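# Move one bottle from the cabinet to the bench

## Task

Take a single bottle out of the cabinet and leave it standing upright on the bench, with the remaining two bottles still inside the cabinet.

## Robot and tools

Robot: two six-joint arms, left_arm and right_arm, each on its own carriage (left_rail, right_rail) sharing one floor track. left_rail is always the one toward +y. Each arm base sits at x = 0, y = its carriage position_m, z = 0.04 m, facing +x. left_arm's fingers are rigid; right_arm's fingers can fold, so with right_arm grip with the outer quarter of the pads (near the tips), since grips deeper toward the palm can be loose or slip on narrow parts, and pressing fingertips into a surface folds them.

Scene frame: fixed to the table, metres. Table top z = 0, +z up, +x is the direction the arms face, +y to their left. The track runs along y at x = 0 (y = 0 mid-track); the table starts at x = 0.17 m. Anything landing off the table, including on the track or the metal strip beside it, fails the task.

execute_actions: argument actions, a list holding one action (or empty, which just returns state and all camera images). An action may contain rows (1 to 15 rows), steps (1 to 450 control steps of 1/30 s, default 15, at least one per row), until, and device commands. Each row is one flat list of 18 numbers in [-1, 1] covering both arms: left_arm's six joint offsets (shoulder pan, shoulder lift, elbow, wrist 1, wrist 2, wrist 3), then its gripper position, force_limit, speed, then the same nine for right_arm. Joint numbers are offsets, scaled so 1.0 = 2.222 rad, measured from the Joint targets as they stood when the action began (not from the previous row); sending the same offset in a later call moves further. Stated joint ranges: pan, lift, wrist 1-3 within ±6.283 rad, elbow within ±3.142 rad; asking more than 0.010 rad beyond a limit gets the call refused. Gripper numbers are absolute commands: position +1 = 140 mm open, about -0.8 = pads touching, -1 = close until blocked; force_limit -1 (about 14 N) to +1 (about 58 N); speed -1 (about 30 mm/s) to +1 (about 250 mm/s). Faster closing grips harder. To leave a gripper unchanged, repeat its last three numbers; 0 is a real command. After the rows the arm keeps heading to the last row's target. Optional cameras lists camera names.

Device commands inside an action: {"left_rail": {"position_m": ...}} etc. position_m is an absolute carriage place (left_rail -0.8 to 1.5 m, right_rail -1.5 to 0.8 m), speed_m_s 0.01 to 1, acceleration_factor 0.1 to 1; {"stop": true} brakes. Carriages must stay roughly 0.7 to 0.78 m apart. After sending a drive, run an action with until {"left_rail": {"position_status": ["!=", "moving"]}} and let it arrive before placing the gripper. until conditions read only rails; also {"all": {"status": "ended"}} or {"any": ...}.

move: target is one 18-number row or a list of up to 15 rows, same layout and scale as above; all joint offsets in every row count from the current Joint targets. speed in rad/s (0.01 to 3.14, default 0.5) caps the fastest joint; blend in rad rounds corners in a list; stop_force (3 to 120 N, both arms) ends an arm's path on contact, use with slow speed and leave it out when pulling away from a contact; zero (default true) re-zeros before the move; blocking=false returns early (not with stop_force). Result adds a move: line: done, off_target, moving, held, fault, and limits=held if steps were withheld. While a move runs, rows are refused; use wait or stop.

wait: seconds 0 to 10. stop: brakes the running move (not carriages). zoom_image: camera (cam_high, cam_low, cam_front, cam_side, cam_left_wrist, cam_right_wrist) and region [x0, y0, x1, y1] in pixels, at most 504 each way, from the newest images. zero_wrist_force: arm. finished_scene: scene number (1 or 2); only call once the bottle stands on the bench unaided.

Results: end_effector_position (point between closed pads, metres, scene frame; may be a few cm off), end_effector_quat_wxyz, velocities. Gripper fingers point along its +z and open along its y. Joint positions/velocities list per arm the rail (m) then six joints (rad). Joint targets shows the commanded angles. object_status: 0 moving, 1 blocked while opening, 2 blocked while closing (a grip, check this after closing), 3 reached target or pads met. position_measured is in counts: 3 open, 230 pads met. position_status for rails: moving, done, contact_stop, time_out, stopped, stopped_with_arm, stopped_for_other_arm, stopped_for_other_carriage; position_answer taken/not_taken. Wrist force/torque are in the gripper's axes. "joint command not followed" means the clearance check altered commands. Motor temperatures and MOTOR HOT warn of heating.

Avoid: dropping or releasing a moving bottle, knocking bottles over, hard collisions with the cabinet or table, any contact between the two arms or carriages, and hard pushes. Outside force near 150 N or joint contact torque at its limit (138 N m big joints, 25.7 N m wrists) stops that arm for 10 s. Commanding past a firm contact can fault the stiff arm. Holding loads or stretching out heats motors; at 85 °C the arm locks for 30 s or more. Keep the bottle near the pad centre to limit leverage.

Each tool is called after "Emit:" by a JSON object that holds its "method" and its "body".

## Session

Emit:
{"method": "execute_actions", "body": {"actions": []}}

Scene clock: 0.00 s.
left_arm: end_effector_position=(+0.3456, +1.0158, +0.5800) position_measured=3 object_status=3 end_effector_quat_wxyz=(+0.000, +0.000, +1.000, +0.000) | right_arm: end_effector_position=(+0.3456, -1.0508, +0.5800) position_measured=3 object_status=3 end_effector_quat_wxyz=(+0.000, +0.000, +1.000, +0.000)
Joint positions: left_arm=[0.989 -0.316 -1.725 0.971 -0.816 -1.571 -0.316] | right_arm=[-1.078 -0.316 -1.725 0.971 -0.816 -1.571 -0.316]
Joint velocities: within noise
Joint torques (N m): no reading
Motor temperatures (°C): left_arm=[34 30 35 39 38 36] | right_arm=[32 30 36 40 37 46]
Wrist force (N): no reading
Wrist torque (N m): no reading
Wrist force, peak (N): no reading
Joint targets: left_arm=[0.989 -0.316 -1.725 0.971 -0.816 -1.571 -0.316] | right_arm=[-1.078 -0.316 -1.725 0.971 -0.816 -1.571 -0.316]
Tool commands: left_gripper/position=+1.0 left_gripper/force_limit=+1.0 left_gripper/speed=+1.0 right_gripper/position=+1.0 right_gripper/force_limit=+1.0 right_gripper/speed=+1.0
left_rail: position_m=0.989 position_status=done
right_rail: position_m=-1.078 position_status=done

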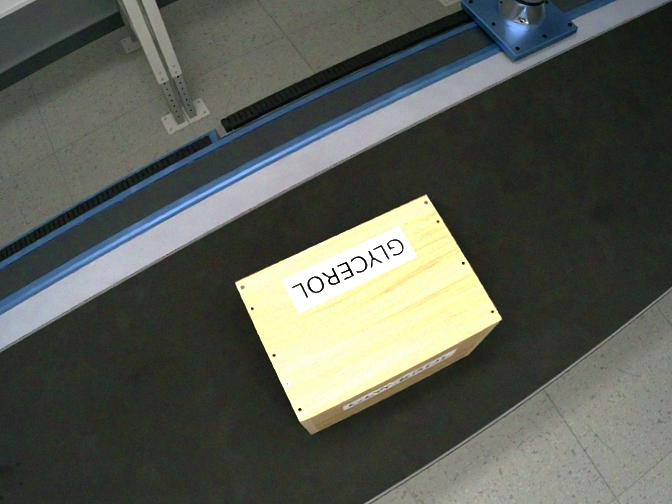

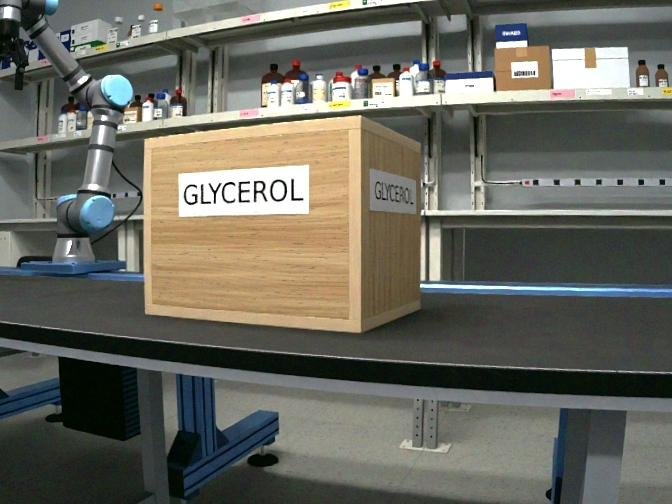

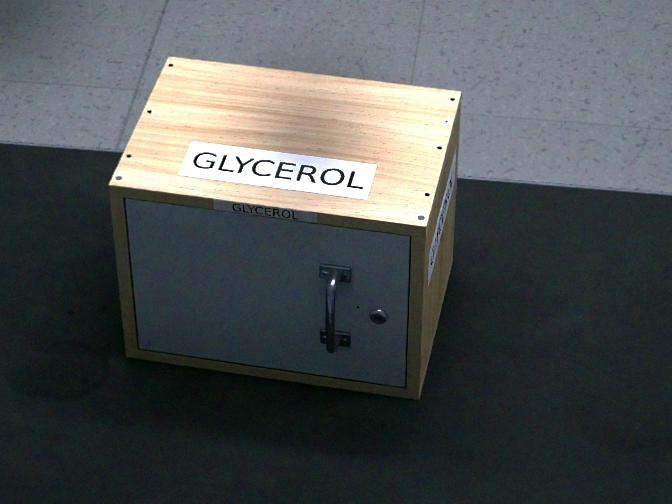

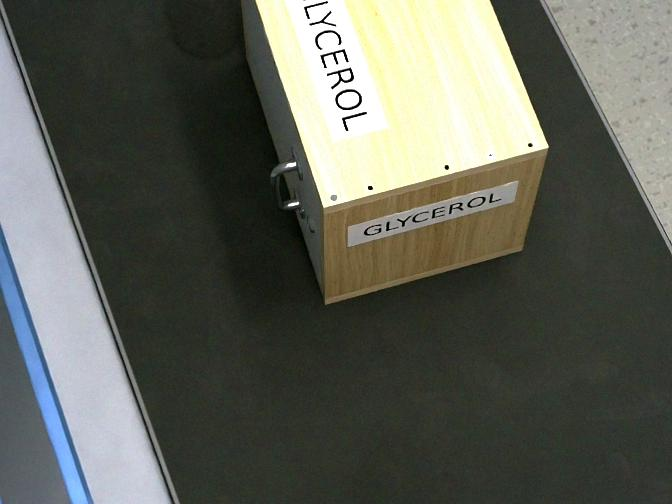

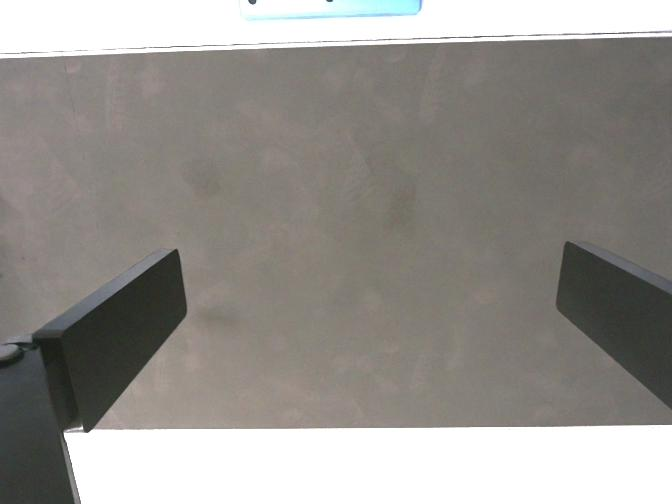

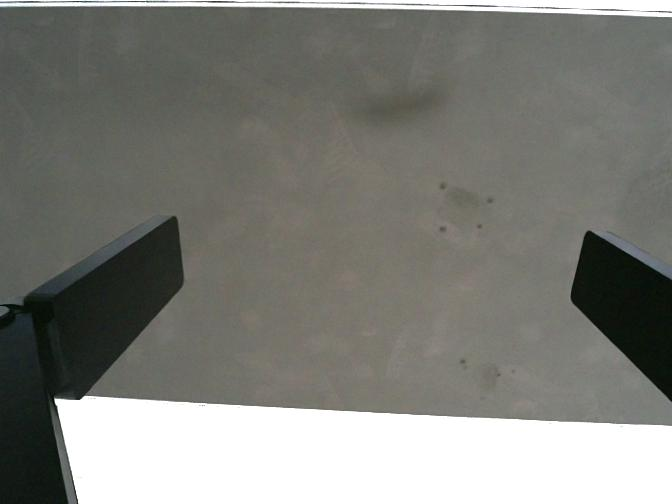

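Emit:
{"method": "zoom_image", "body": {"camera": "cam_front", "region": [100, 180, 460, 410]}}

Emit:
{"method": "zoom_image", "body": {"camera": "cam_front", "region": [290, 240, 430, 400]}}

Emit:
{"method": "zoom_image", "body": {"camera": "cam_side", "region": [220, 100, 420, 320]}}

Scaled by 1.400.

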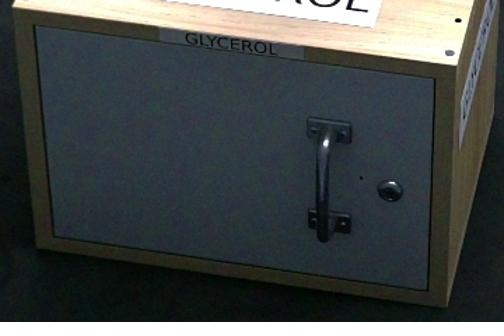

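Scaled by 3.150.

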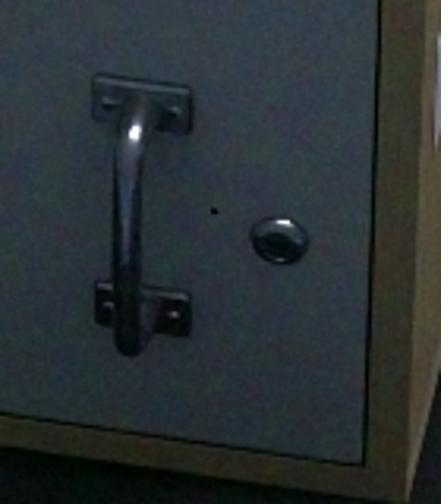

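Scaled by 2.291.

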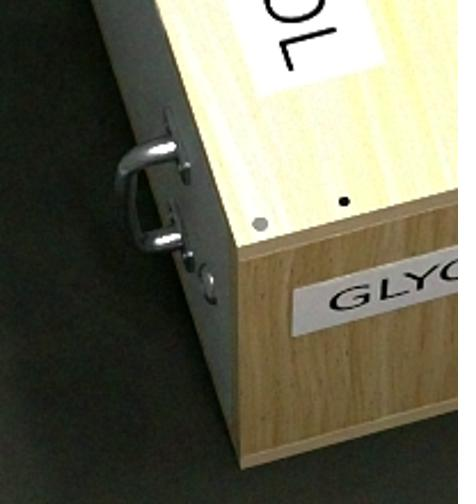

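Emit:
{"method": "execute_actions", "body": {"actions": [{"right_rail": {"position_m": -1.5, "speed_m_s": 0.4, "acceleration_factor": 0.4}, "steps": 150, "until": {"right_rail": {"position_status": ["!=", "moving"]}}}], "cameras": []}}

Scene clock: 6.40 s.
left_arm: end_effector_position=(+0.3456, +1.0158, +0.5800) position_measured=3 object_status=3 end_effector_quat_wxyz=(+0.000, +0.000, +1.000, +0.000) | right_arm: end_effector_position=(+0.3456, -1.4727, +0.5800) position_measured=3 object_status=3 end_effector_quat_wxyz=(+0.000, +0.000, +1.000, +0.000)
Joint positions: left_arm=[0.989 -0.316 -1.725 0.971 -0.816 -1.571 -0.316] | right_arm=[-1.5 -0.316 -1.725 0.971 -0.816 -1.571 -0.316]
Joint torques (N m): left_arm=[-0.47 -13.49 -20.97 -3.17 -0.32 0.16] | right_arm=[0.88 -12.26 -19.26 -2.81 0.18 0.18]
Wrist force (N): left_arm=[0.4 -0.4 -0.1] | right_arm=[-0.1 -0.1 -0.3]
Wrist torque (N m): left_arm=[-0.08 -0.07 0.00] | right_arm=[-0.02 0.01 0.00]
Wrist force, peak (N): left_arm=[0.1 -0.8 0.2] | right_arm=[0.2 1.4 0.0]
Joint targets: left_arm=[0.989 -0.316 -1.725 0.971 -0.816 -1.571 -0.316] | right_arm=[-1.500 -0.316 -1.725 0.971 -0.816 -1.571 -0.316]
Tool commands: left_gripper/position=+1.0 left_gripper/force_limit=+1.0 left_gripper/speed=+1.0 right_gripper/position=+1.0 right_gripper/force_limit=+1.0 right_gripper/speed=+1.0
left_rail: position_m=0.989 position_status=done
right_rail: position_m=-1.500 speed_m_s=0.40 position_status=done
No camera images: "cameras" was empty.

Emit:
{"method": "execute_actions", "body": {"actions": [{"left_rail": {"position_m": -0.45, "speed_m_s": 0.4, "acceleration_factor": 0.4}, "steps": 300, "until": {"left_rail": {"position_status": ["!=", "moving"]}}}], "cameras": ["cam_left_wrist", "cam_front"]}}

Scene clock: 11.93 s.
left_arm: end_effector_position=(+0.3456, -0.4227, +0.5800) position_measured=3 object_status=3 end_effector_quat_wxyz=(+0.000, +0.000, +1.000, +0.000) | right_arm: end_effector_position=(+0.3456, -1.4727, +0.5800) position_measured=3 object_status=3 end_effector_quat_wxyz=(+0.000, +0.000, +1.000, +0.000)
Joint positions: left_arm=[-0.45 -0.316 -1.725 0.971 -0.816 -1.571 -0.316] | right_arm=[-1.5 -0.316 -1.725 0.971 -0.816 -1.571 -0.316]
Joint torques (N m): left_arm=[0 -14.23 -19.62 -3.16 -0.32 0.1] | right_arm=[0.97 -13.36 -18.22 -2.81 0.15 0.12]
Wrist force (N): left_arm=[0.3 -0.6 0.1] | right_arm=[0.2 -0.1 -0.3]
Wrist torque (N m): left_arm=[-0.13 -0.05 -0.01] | right_arm=[-0.02 -0.04 0.00]
Wrist force, peak (N): left_arm=[0.0 -1.7 -0.3] | right_arm=[0.4 -0.3 0.2]
Joint targets: left_arm=[-0.450 -0.316 -1.725 0.971 -0.816 -1.571 -0.316] | right_arm=[-1.500 -0.316 -1.725 0.971 -0.816 -1.571 -0.316]
Tool commands: left_gripper/position=+1.0 left_gripper/force_limit=+1.0 left_gripper/speed=+1.0 right_gripper/position=+1.0 right_gripper/force_limit=+1.0 right_gripper/speed=+1.0
left_rail: position_m=-0.450 speed_m_s=0.40 position_status=done
right_rail: position_m=-1.500 speed_m_s=0.40 position_status=done
camera_calibration:
cam_left_wrist: T_world_to_cam=[[0.0128708, 0.999837, -0.0126651, 0.434831], [0.956388, -0.00861304, 0.291971, -0.490222], [0.291814, -0.0158707, -0.956343, 0.59072], [0, 0, 0, 1]] pos_world=[0.290866, -0.429607, 0.713569]
Images, in order (width x height): cam_front 672x504, cam_left_wrist 672x504.

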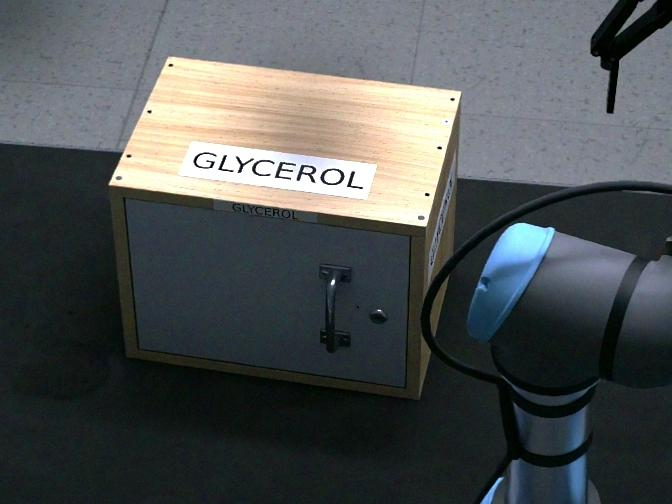

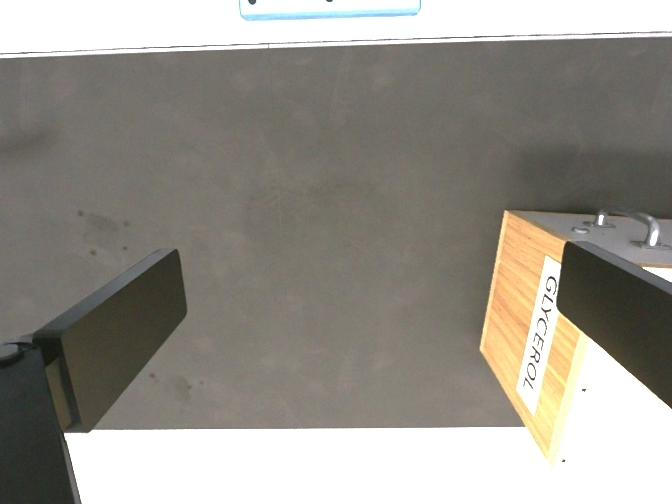

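Emit:
{"method": "move", "body": {"target": [0.43425, 0.09577, 0.1225, -0.21863, 0.0001, 0.43425, 1, 1, 1, 0, 0, 0, 0, 0, 0, 1, 1, 1], "speed": 0.4, "cameras": ["cam_left_wrist", "cam_front", "cam_side", "cam_high"]}}

Scene clock: 17.40 s.
left_arm: end_effector_position=(+0.3201, -0.0400, +0.4203) position_measured=3 object_status=3 end_effector_quat_wxyz=(+0.000, +0.000, +1.000, +0.000) | right_arm: end_effector_position=(+0.3456, -1.4727, +0.5800) position_measured=3 object_status=3 end_effector_quat_wxyz=(+0.000, +0.000, +1.000, +0.000)
Joint positions: left_arm=[-0.45 0.649 -1.513 1.243 -1.302 -1.571 0.649] | right_arm=[-1.5 -0.316 -1.725 0.971 -0.816 -1.571 -0.316]
Joint torques (N m): left_arm=[8.92 -17.17 -17.18 -5.65 0.86 1.93] | right_arm=[0.78 -12.84 -18.13 -2.9 0.18 0.17]
Wrist force (N): left_arm=[0.3 0.0 0.0] | right_arm=[0.3 0.0 0.1]
Wrist torque (N m): left_arm=[0.05 -0.02 -0.01] | right_arm=[0.01 -0.05 0.00]
Wrist force, peak (N): left_arm=[0.6 -1.4 -0.5] | right_arm=[-0.1 -0.3 0.4]
Joint targets: left_arm=[-0.450 0.649 -1.512 1.243 -1.302 -1.571 0.649] | right_arm=[-1.500 -0.316 -1.725 0.971 -0.816 -1.571 -0.316]
left_rail: position_m=-0.450 speed_m_s=0.40 position_status=done
right_rail: position_m=-1.500 speed_m_s=0.40 position_status=done
move: done
camera_calibration:
cam_left_wrist: T_world_to_cam=[[0.0128876, 0.999845, -0.0120273, 0.0501452], [0.956266, -0.00880895, 0.292364, -0.415914], [0.292213, -0.0152692, -0.956231, 0.451427], [0, 0, 0, 1]] pos_world=[0.265165, -0.0469082, 0.55387]
Images, in order (width x height): cam_high 672x504, cam_front 672x504, cam_side 672x504, cam_left_wrist 672x504.

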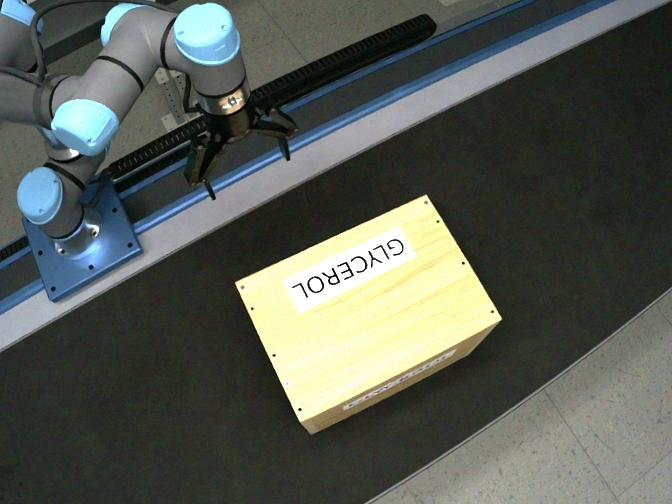

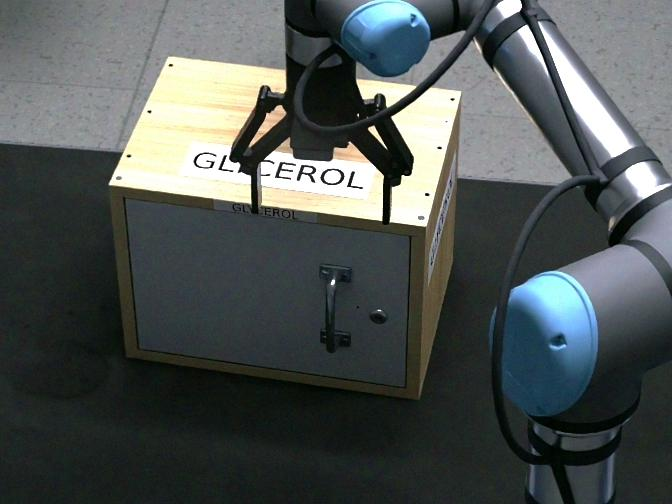

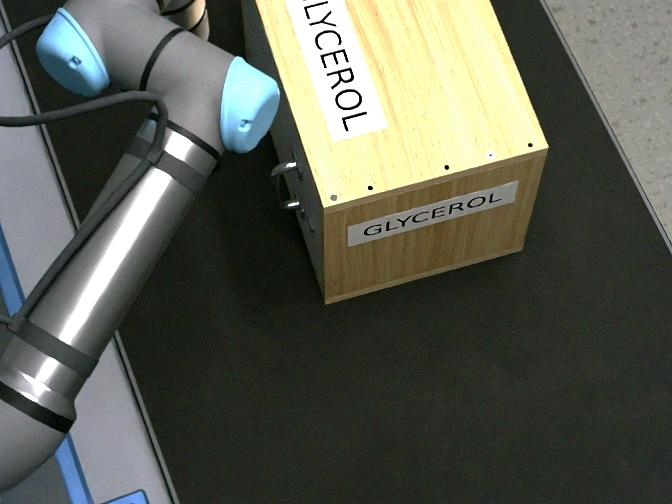

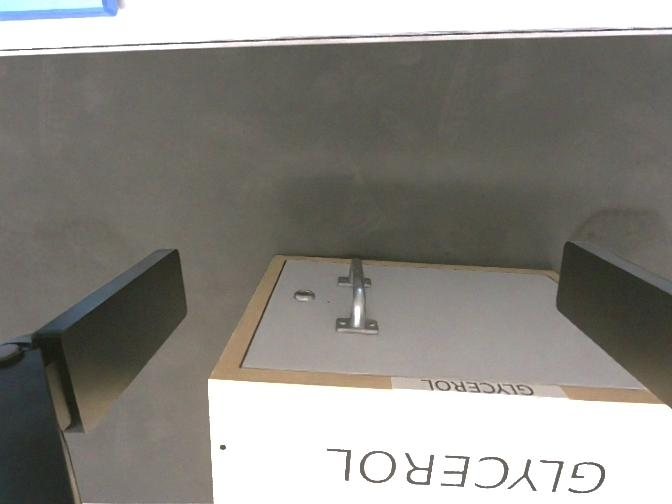

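Emit:
{"method": "zoom_image", "body": {"camera": "cam_left_wrist", "region": [260, 230, 460, 380]}}

Scaled by 2.520.

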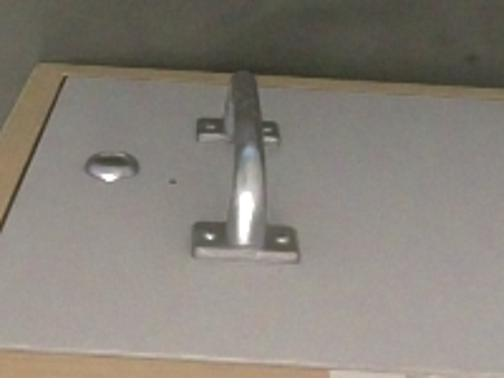

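Emit:
{"method": "move", "body": {"target": [-0.04452, 0.05194, 0.04627, -0.09813, 0.0001, -0.0131, 0.0, 0.0, -0.5, 0, 0, 0, 0, 0, 0, 1, 1, 1], "speed": 0.3, "cameras": ["cam_left_wrist", "cam_front", "cam_side"]}}

Scene clock: 21.40 s.
left_arm: end_effector_position=(+0.4119, -0.0409, +0.3304) position_measured=129 object_status=3 end_effector_quat_wxyz=(+0.000, +0.035, +0.999, +0.000) | right_arm: end_effector_position=(+0.3456, -1.4727, +0.5800) position_measured=3 object_status=3 end_effector_quat_wxyz=(+0.000, +0.000, +1.000, +0.000)
Joint positions: left_arm=[-0.45 0.55 -1.397 1.345 -1.52 -1.57 0.62] | right_arm=[-1.5 -0.316 -1.725 0.971 -0.816 -1.571 -0.316]
Joint torques (N m): left_arm=[-11.18 -24.08 -16.54 -5.48 1.78 -1.47] | right_arm=[0.94 -13.15 -17.88 -2.89 0.13 0.05]
Wrist force (N): left_arm=[0.0 -0.1 0.0] | right_arm=[0.0 -0.1 -0.3]
Wrist torque (N m): left_arm=[0.00 0.04 0.07] | right_arm=[-0.03 -0.01 0.00]
Wrist force, peak (N): left_arm=[-1.1 0.1 1.2] | right_arm=[0.4 0.3 0.1]
Joint targets: left_arm=[-0.450 0.550 -1.397 1.346 -1.520 -1.570 0.620] | right_arm=[-1.500 -0.316 -1.725 0.971 -0.816 -1.571 -0.316]
left_rail: position_m=-0.450 speed_m_s=0.40 position_status=done
right_rail: position_m=-1.500 speed_m_s=0.40 position_status=done
move: done
camera_calibration:
cam_left_wrist: T_world_to_cam=[[0.0825467, 0.996516, -0.0119453, 0.0199205], [0.953378, -0.0754708, 0.29219, -0.479024], [0.29027, -0.0355077, -0.956286, 0.338567], [0, 0, 0, 1]] pos_world=[0.35677, -0.0439817, 0.46397]
Images, in order (width x height): cam_front 672x504, cam_side 672x504, cam_left_wrist 672x504.

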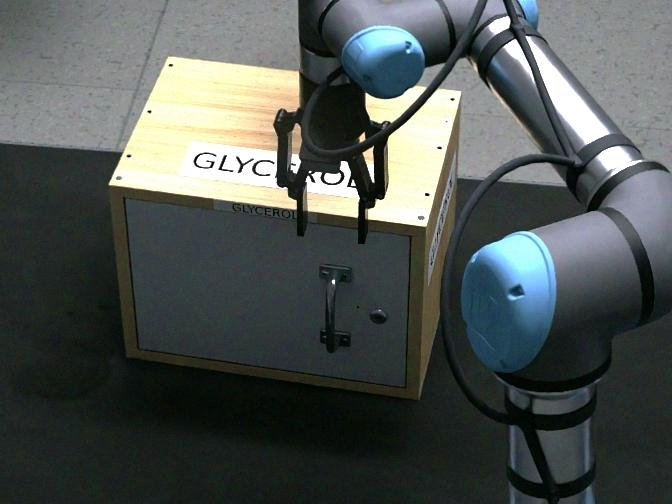

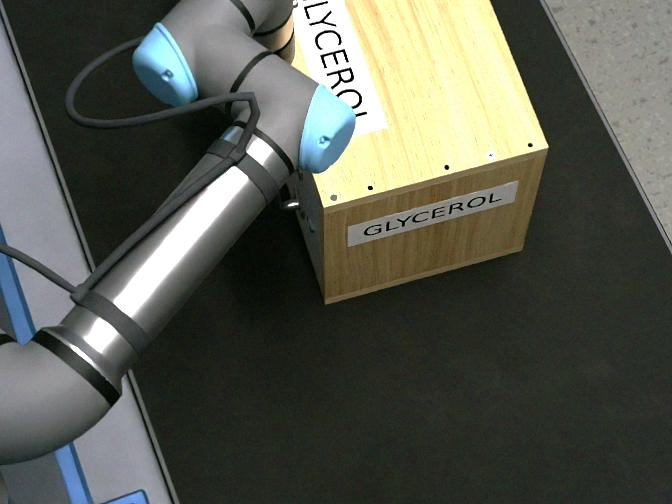

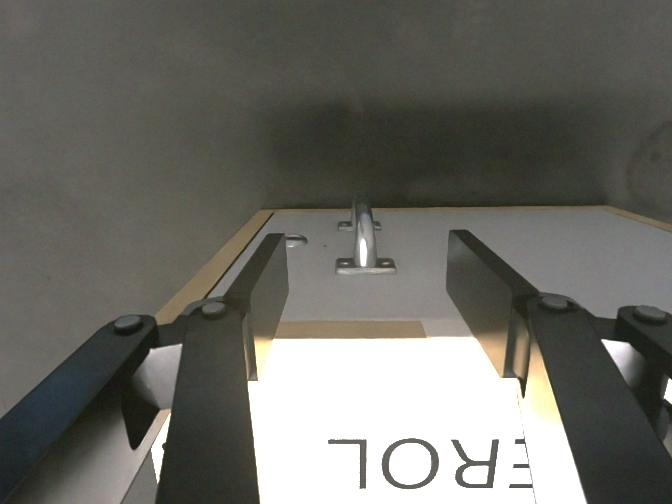

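Emit:
{"method": "zoom_image", "body": {"camera": "cam_left_wrist", "region": [280, 170, 460, 305]}}

Emit:
{"method": "zoom_image", "body": {"camera": "cam_front", "region": [260, 190, 420, 370]}}

Scaled by 2.800.

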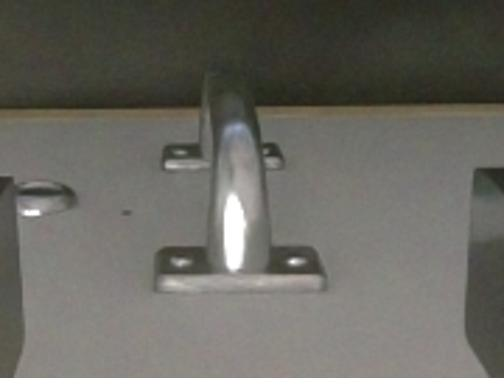

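Scaled by 2.800.

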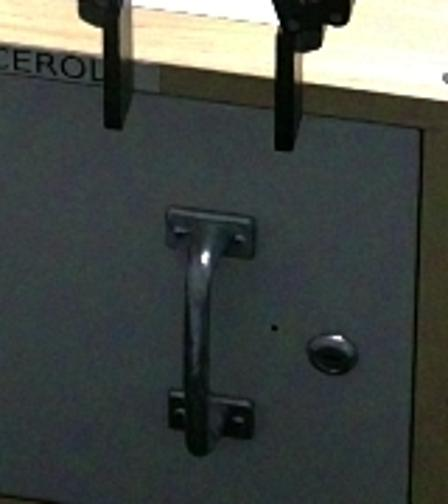

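Emit:
{"method": "move", "body": {"target": [[0.00153, 0.00702, 0.07207, -0.07908, -0.0002, 0.00153, 0.0, 0.0, -0.5, 0, 0, 0, 0, 0, 0, 1, 1, 1], [0.00153, 0.02265, 0.13515, -0.1578, -0.0002, 0.00153, 0.0, 0.0, -0.5, 0, 0, 0, 0, 0, 0, 1, 1, 1]], "speed": 0.15, "blend": [0.05, 0], "stop_force": 10, "cameras": ["cam_left_wrist", "cam_front", "cam_side"]}}

Scene clock: 26.50 s.
left_arm: end_effector_position=(+0.4141, -0.0375, +0.1902) position_measured=129 object_status=3 end_effector_quat_wxyz=(+0.000, +0.035, +0.999, +0.000) | right_arm: end_effector_position=(+0.3456, -1.4727, +0.5800) position_measured=3 object_status=3 end_effector_quat_wxyz=(+0.000, +0.000, +1.000, +0.000)
Joint positions: left_arm=[-0.45 0.553 -1.347 1.646 -1.871 -1.571 0.623] | right_arm=[-1.5 -0.316 -1.725 0.971 -0.816 -1.571 -0.316]
Joint torques (N m): left_arm=[10.41 -25.1 -16.87 -5.66 -2.12 1.94] | right_arm=[0.92 -13.54 -18.16 -2.89 0.13 0.19]
Wrist force (N): left_arm=[0.1 -0.2 -0.2] | right_arm=[0.2 0.0 0.1]
Wrist torque (N m): left_arm=[-0.05 0.01 -0.02] | right_arm=[0.00 -0.04 0.00]
Wrist force, peak (N): left_arm=[0.0 -0.1 -0.9] | right_arm=[0.3 0.2 -0.4]
Joint targets: left_arm=[-0.450 0.553 -1.347 1.646 -1.871 -1.571 0.623] | right_arm=[-1.500 -0.316 -1.725 0.971 -0.816 -1.571 -0.316]
left_rail: position_m=-0.450 speed_m_s=0.40 position_status=done
right_rail: position_m=-1.500 speed_m_s=0.40 position_status=done
move: done
camera_calibration:
cam_left_wrist: T_world_to_cam=[[0.0825753, 0.996508, -0.0123356, 0.0146916], [0.953321, -0.0753771, 0.292399, -0.439935], [0.290448, -0.0359047, -0.956217, 0.203878], [0, 0, 0, 1]] pos_world=[0.35897, -0.0404811, 0.32377]
Images, in order (width x height): cam_front 672x504, cam_side 672x504, cam_left_wrist 672x504.

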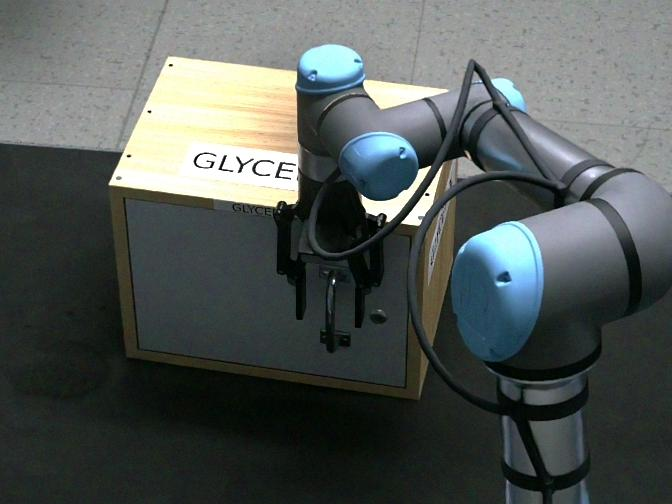

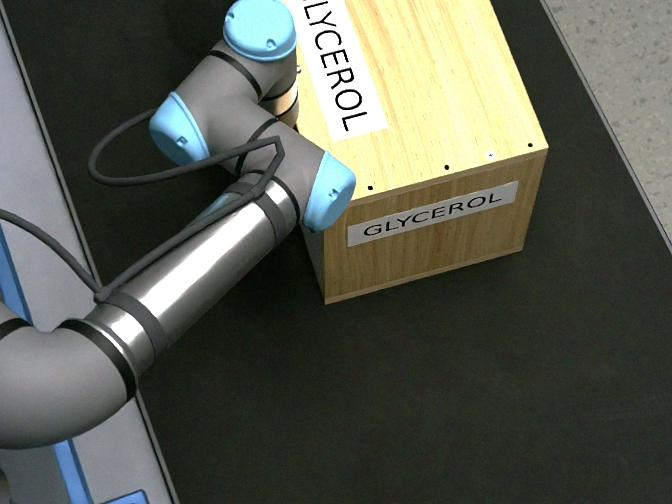

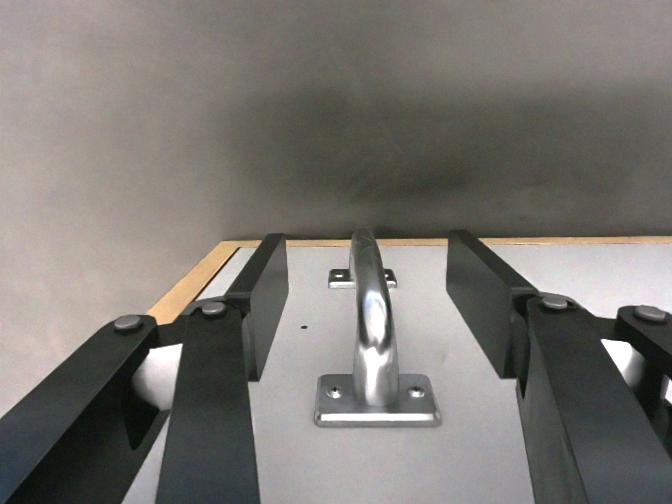

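Emit:
{"method": "execute_actions", "body": {"actions": [{"rows": [[0, 0, 0, 0, 0, 0, -1, 0.0, -1, 0, 0, 0, 0, 0, 0, 1, 1, 1]], "steps": 90}], "cameras": ["cam_left_wrist"]}}

Scene clock: 29.90 s.
left_arm: end_effector_position=(+0.4141, -0.0375, +0.1902) position_measured=214 object_status=2 end_effector_quat_wxyz=(+0.000, +0.035, +0.999, +0.000) | right_arm: end_effector_position=(+0.3456, -1.4727, +0.5800) position_measured=3 object_status=3 end_effector_quat_wxyz=(+0.000, +0.000, +1.000, +0.000)
Joint positions: left_arm=[-0.45 0.553 -1.347 1.646 -1.871 -1.571 0.623] | right_arm=[-1.5 -0.316 -1.725 0.971 -0.816 -1.571 -0.316]
Joint torques (N m): left_arm=[-15.02 -37.91 -17.35 2.52 -2.06 1.93] | right_arm=[1.06 -13.64 -17.73 -2.89 0.21 0.13]
Wrist force (N): left_arm=[-2.6 13.1 0.3] | right_arm=[0.2 0.0 -0.4]
Wrist torque (N m): left_arm=[0.02 0.14 -0.02] | right_arm=[0.00 -0.04 0.00]
Wrist force, peak (N): left_arm=[-2.2 15.2 3.1] | right_arm=[0.3 0.0 -0.4]
Joint targets: left_arm=[-0.450 0.553 -1.347 1.646 -1.871 -1.571 0.623] | right_arm=[-1.500 -0.316 -1.725 0.971 -0.816 -1.571 -0.316]
left_rail: position_m=-0.450 speed_m_s=0.40 position_status=done
right_rail: position_m=-1.500 speed_m_s=0.40 position_status=done
camera_calibration:
cam_left_wrist: T_world_to_cam=[[0.0825753, 0.996508, -0.0123356, 0.0146916], [0.953321, -0.0753771, 0.292399, -0.439935], [0.290448, -0.0359047, -0.956217, 0.203878], [0, 0, 0, 1]] pos_world=[0.35897, -0.0404811, 0.32377]
Images, in order (width x height): cam_left_wrist 672x504.

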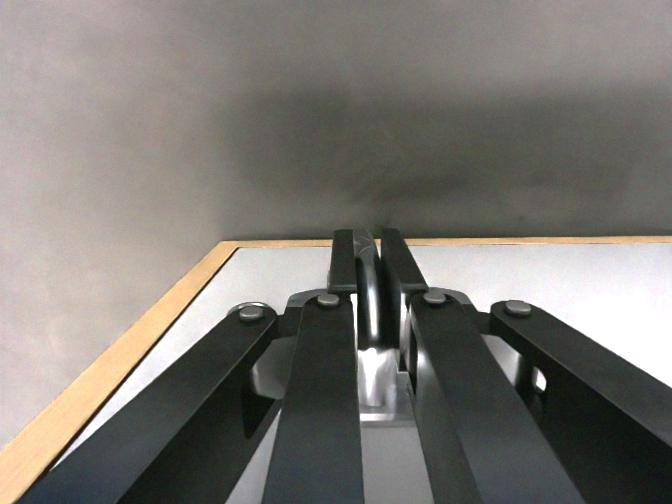

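Emit:
{"method": "move", "body": {"target": [0.01385, -0.01223, 0.01512, -0.00288, 0, 0.05311, -1, 0.0, -1, 0, 0, 0, 0, 0, 0, 1, 1, 1], "speed": 0.05, "stop_force": 40, "cameras": ["cam_left_wrist", "cam_front"]}}

Scene clock: 33.60 s.
left_arm: end_effector_position=(+0.3912, -0.0316, +0.1903) position_measured=214 object_status=2 end_effector_quat_wxyz=(+0.000, +0.078, +0.997, +0.000) | right_arm: end_effector_position=(+0.3456, -1.4727, +0.5800) position_measured=3 object_status=3 end_effector_quat_wxyz=(+0.000, +0.000, +1.000, +0.000)
Joint positions: left_arm=[-0.45 0.584 -1.374 1.679 -1.877 -1.571 0.741] | right_arm=[-1.5 -0.316 -1.725 0.971 -0.816 -1.571 -0.316]
Joint torques (N m): left_arm=[8.58 -48.97 -14.09 -2.58 -0.82 2] | right_arm=[0.83 -13.74 -17.82 -2.95 0.14 0.12]
Wrist force (N): left_arm=[-4.3 8.1 1.2] | right_arm=[0.2 -0.1 0.2]
Wrist torque (N m): left_arm=[-0.26 0.11 0.00] | right_arm=[-0.01 -0.04 0.00]
Wrist force, peak (N): left_arm=[-5.4 17.8 1.1] | right_arm=[0.3 -0.3 -0.4]
Joint targets: left_arm=[-0.450 0.584 -1.374 1.679 -1.877 -1.571 0.741] | right_arm=[-1.500 -0.316 -1.725 0.971 -0.816 -1.571 -0.316]
left_rail: position_m=-0.450 speed_m_s=0.40 position_status=done
right_rail: position_m=-1.500 speed_m_s=0.40 position_status=done
move: done
camera_calibration:
cam_left_wrist: T_world_to_cam=[[0.169041, 0.985533, -0.0122131, -0.0234981], [0.943166, -0.158152, 0.292279, -0.41618], [0.286119, -0.060926, -0.956255, 0.211781], [0, 0, 0, 1]] pos_world=[0.335904, -0.0297584, 0.32387]
Images, in order (width x height): cam_front 672x504, cam_left_wrist 672x504.

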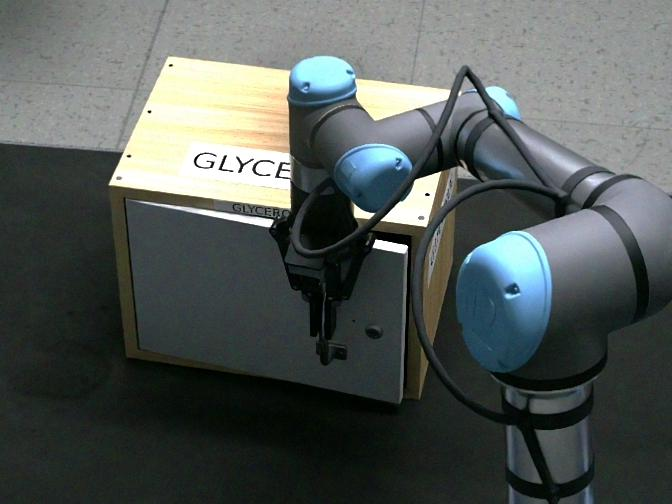

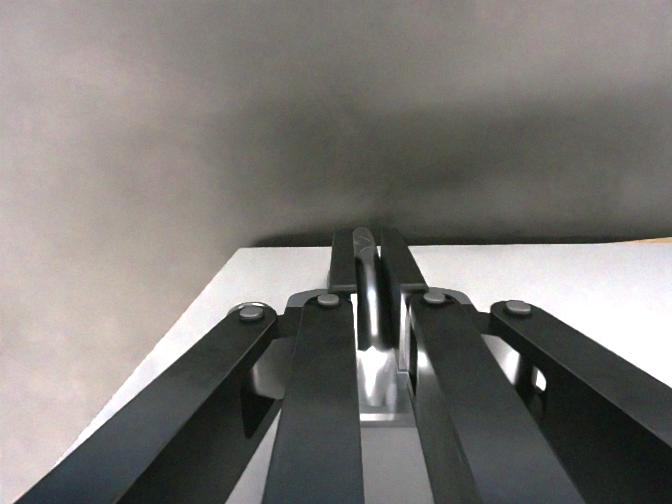

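Emit:
{"method": "move", "body": {"target": [[0.01558, -0.00951, 0.01152, -0.00201, 0, 0.05486, -1, 0.0, -1, 0, 0, 0, 0, 0, 0, 1, 1, 1], [0.03269, -0.01605, 0.0193, -0.00325, 0, 0.11124, -1, 0.0, -1, 0, 0, 0, 0, 0, 0, 1, 1, 1], [0.05102, -0.01947, 0.02334, -0.00387, 0, 0.16884, -1, 0.0, -1, 0, 0, 0, 0, 0, 0, 1, 1, 1]], "speed": 0.1, "blend": [0.03, 0.03, 0], "stop_force": 40, "cameras": ["cam_left_wrist", "cam_front"]}}

Scene clock: 38.77 s.
left_arm: end_effector_position=(+0.3267, -0.0023, +0.1903) position_measured=214 object_status=2 end_effector_quat_wxyz=(+0.000, +0.208, +0.978, +0.000) | right_arm: end_effector_position=(+0.3456, -1.4727, +0.5800) position_measured=3 object_status=3 end_effector_quat_wxyz=(+0.000, +0.000, +1.000, +0.000)
Joint positions: left_arm=[-0.45 0.697 -1.417 1.731 -1.886 -1.571 1.116] | right_arm=[-1.5 -0.316 -1.725 0.971 -0.816 -1.571 -0.316]
Joint torques (N m): left_arm=[12.36 -44.97 -16.39 -2.62 1.81 1.86] | right_arm=[1.12 -14.09 -17.54 -2.85 0.14 0.12]
Wrist force (N): left_arm=[-2.8 -2.3 -0.9] | right_arm=[0.2 -0.2 -0.1]
Wrist torque (N m): left_arm=[-0.28 -0.02 0.09] | right_arm=[-0.05 -0.04 0.00]
Wrist force, peak (N): left_arm=[-1.1 -18.5 -6.7] | right_arm=[-0.1 0.1 0.5]
Joint targets: left_arm=[-0.450 0.697 -1.417 1.731 -1.886 -1.571 1.116] | right_arm=[-1.500 -0.316 -1.725 0.971 -0.816 -1.571 -0.316]
left_rail: position_m=-0.450 speed_m_s=0.40 position_status=done
right_rail: position_m=-1.500 speed_m_s=0.40 position_status=done
move: done
camera_calibration:
cam_left_wrist: T_world_to_cam=[[0.418421, 0.908172, -0.0121205, -0.123029], [0.870079, -0.39697, 0.292195, -0.327455], [0.260552, -0.132806, -0.956282, 0.240181], [0, 0, 0, 1]] pos_world=[0.27381, 0.0136397, 0.32387]
Images, in order (width x height): cam_front 672x504, cam_left_wrist 672x504.

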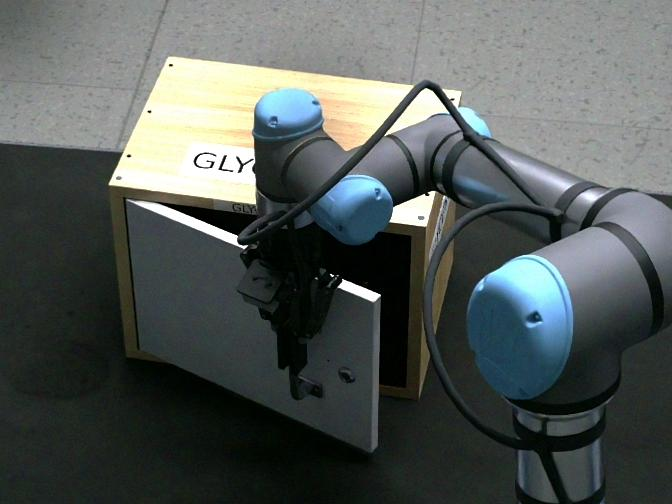

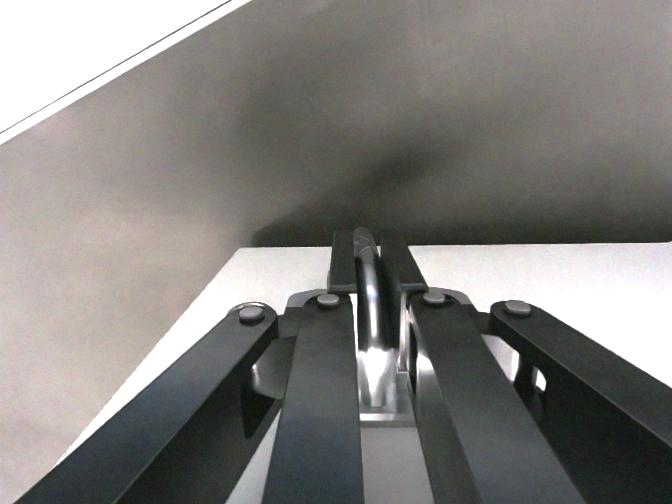

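Emit:
{"method": "move", "body": {"target": [[0.03882, 0.00279, -0.00329, 0.0005, 0, 0.11737, -1, 0.0, -1, 0, 0, 0, 0, 0, 0, 1, 1, 1], [0.07756, 0.01809, -0.02165, 0.00356, 0, 0.23465, -1, 0.0, -1, 0, 0, 0, 0, 0, 0, 1, 1, 1]], "speed": 0.12, "blend": [0.03, 0], "stop_force": 40, "cameras": ["cam_front"]}}

Scene clock: 44.60 s.
left_arm: end_effector_position=(+0.2565, +0.0607, +0.1902) position_measured=214 object_status=2 end_effector_quat_wxyz=(+0.000, +0.375, +0.927, +0.000) | right_arm: end_effector_position=(+0.3456, -1.4727, +0.5800) position_measured=3 object_status=3 end_effector_quat_wxyz=(+0.000, +0.000, +1.000, +0.000)
Joint positions: left_arm=[-0.45 0.87 -1.377 1.683 -1.878 -1.571 1.638] | right_arm=[-1.5 -0.316 -1.725 0.971 -0.816 -1.571 -0.316]
Joint torques (N m): left_arm=[14.44 -26.4 -30.83 2.65 1.32 1.93] | right_arm=[1.19 -13.89 -16.97 -2.89 0.17 0.07]
Wrist force (N): left_arm=[-4.5 11.8 4.2] | right_arm=[-0.2 0.0 -0.2]
Wrist torque (N m): left_arm=[0.20 0.09 -0.09] | right_arm=[-0.01 0.03 0.01]
Wrist force, peak (N): left_arm=[-1.0 -15.0 -3.7] | right_arm=[0.1 0.5 -0.2]
Joint targets: left_arm=[-0.450 0.870 -1.377 1.683 -1.878 -1.571 1.638] | right_arm=[-1.500 -0.316 -1.725 0.971 -0.816 -1.571 -0.316]
left_rail: position_m=-0.450 speed_m_s=0.40 position_status=done
right_rail: position_m=-1.500 speed_m_s=0.40 position_status=done
move: done
Images, in order (width x height): cam_front 672x504.

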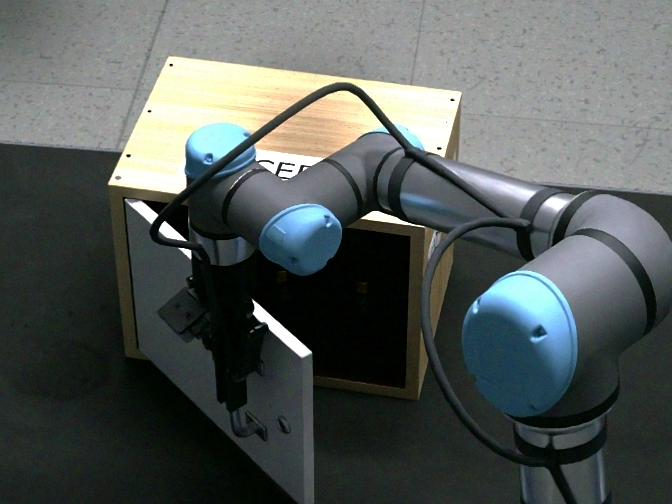

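Emit:
{"method": "move", "body": {"target": [[0.03539, 0.02631, -0.0329, 0.00658, 0, 0.11394, -1, 0.0, -1, 0, 0, 0, 0, 0, 0, 1, 1, 1], [0.06517, 0.06164, -0.07969, 0.01806, 0, 0.22226, -1, 0.0, -1, 0, 0, 0, 0, 0, 0, 1, 1, 1], [0.08816, 0.10426, -0.13992, 0.03566, 0, 0.3238, -1, 0.0, -1, 0, 0, 0, 0, 0, 0, 1, 1, 1]], "speed": 0.12, "blend": [0.03, 0.03, 0], "stop_force": 40, "cameras": ["cam_front", "cam_side", "cam_low"]}}

Scene clock: 51.83 s.
left_arm: end_effector_position=(+0.2015, +0.1899, +0.1903) position_measured=214 object_status=2 end_effector_quat_wxyz=(+0.000, +0.602, +0.799, +0.000) | right_arm: end_effector_position=(+0.3456, -1.4727, +0.5800) position_measured=3 object_status=3 end_effector_quat_wxyz=(+0.000, +0.000, +1.000, +0.000)
Joint positions: left_arm=[-0.45 1.066 -1.145 1.372 -1.798 -1.571 2.357] | right_arm=[-1.5 -0.316 -1.725 0.971 -0.816 -1.571 -0.316]
Joint torques (N m): left_arm=[20.05 -31.56 -29.32 2.22 5.65 2.17] | right_arm=[1.08 -14.56 -17.12 -2.97 0.16 0.1]
Wrist force (N): left_arm=[-4.2 14.7 -5.3] | right_arm=[0.0 0.2 -0.1]
Wrist torque (N m): left_arm=[0.28 -0.13 -0.25] | right_arm=[0.05 0.00 0.00]
Wrist force, peak (N): left_arm=[-4.4 14.9 -5.6] | right_arm=[0.5 -0.2 -0.1]
Joint targets: left_arm=[-0.450 1.066 -1.145 1.372 -1.798 -1.571 2.357] | right_arm=[-1.500 -0.316 -1.725 0.971 -0.816 -1.571 -0.316]
left_rail: position_m=-0.450 speed_m_s=0.40 position_status=done
right_rail: position_m=-1.500 speed_m_s=0.40 position_status=done
move: done
Images, in order (width x height): cam_low 672x504, cam_front 672x504, cam_side 672x504.

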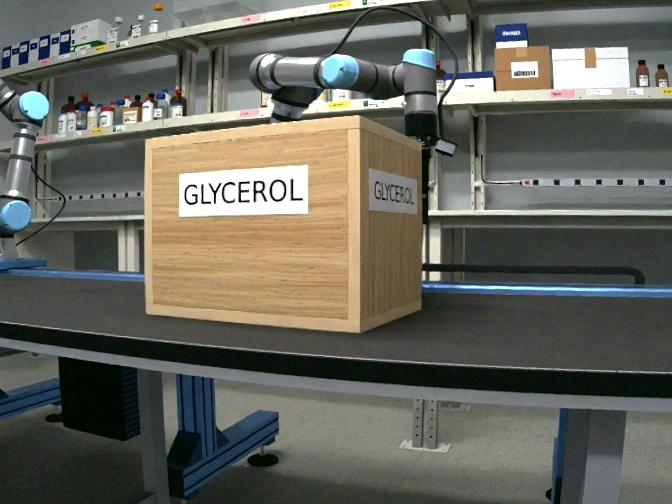

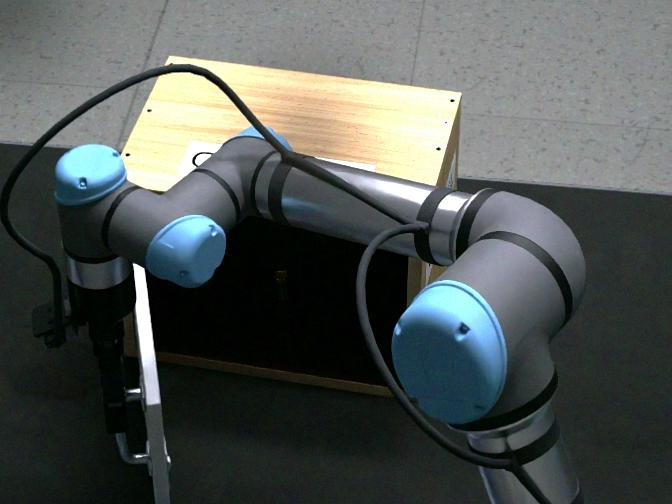

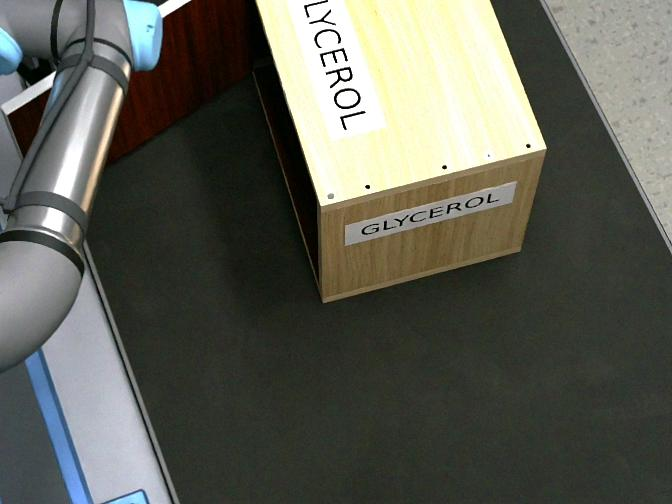

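Emit:
{"method": "move", "body": {"target": [0.01438, 0.04982, -0.07532, 0.0255, 0, 0.09293, -1, 0.0, -1, 0, 0, 0, 0, 0, 0, 1, 1, 1], "speed": 0.1, "stop_force": 40, "cameras": ["cam_side"]}}

Scene clock: 55.63 s.
left_arm: end_effector_position=(+0.2019, +0.2370, +0.1903) position_measured=214 object_status=2 end_effector_quat_wxyz=(+0.000, +0.669, +0.743, +0.000) | right_arm: end_effector_position=(+0.3456, -1.4727, +0.5800) position_measured=3 object_status=3 end_effector_quat_wxyz=(+0.000, +0.000, +1.000, +0.000)
Joint positions: left_arm=[-0.45 1.098 -1.035 1.205 -1.742 -1.571 2.564] | right_arm=[-1.5 -0.316 -1.725 0.971 -0.816 -1.571 -0.316]
Joint torques (N m): left_arm=[8.16 -30.75 -29.97 -0.78 -1.4 1.95] | right_arm=[0.86 -14.78 -16.47 -2.9 0.1 0.07]
Wrist force (N): left_arm=[-1.9 -4.6 -13.4] | right_arm=[0.0 0.3 0.1]
Wrist torque (N m): left_arm=[0.00 -0.30 -0.19] | right_arm=[0.06 -0.01 0.00]
Wrist force, peak (N): left_arm=[-4.1 15.1 -5.2] | right_arm=[0.5 0.0 0.1]
Joint targets: left_arm=[-0.450 1.098 -1.035 1.205 -1.742 -1.571 2.564] | right_arm=[-1.500 -0.316 -1.725 0.971 -0.816 -1.571 -0.316]
left_rail: position_m=-0.450 speed_m_s=0.40 position_status=done
right_rail: position_m=-1.500 speed_m_s=0.40 position_status=done
move: done
Images, in order (width x height): cam_side 672x504.

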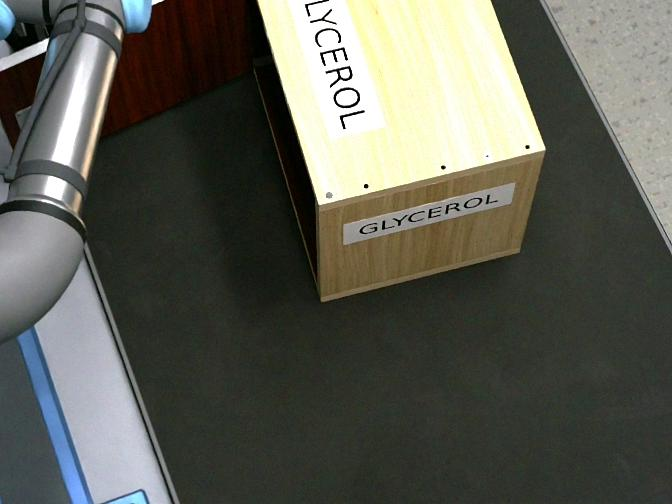

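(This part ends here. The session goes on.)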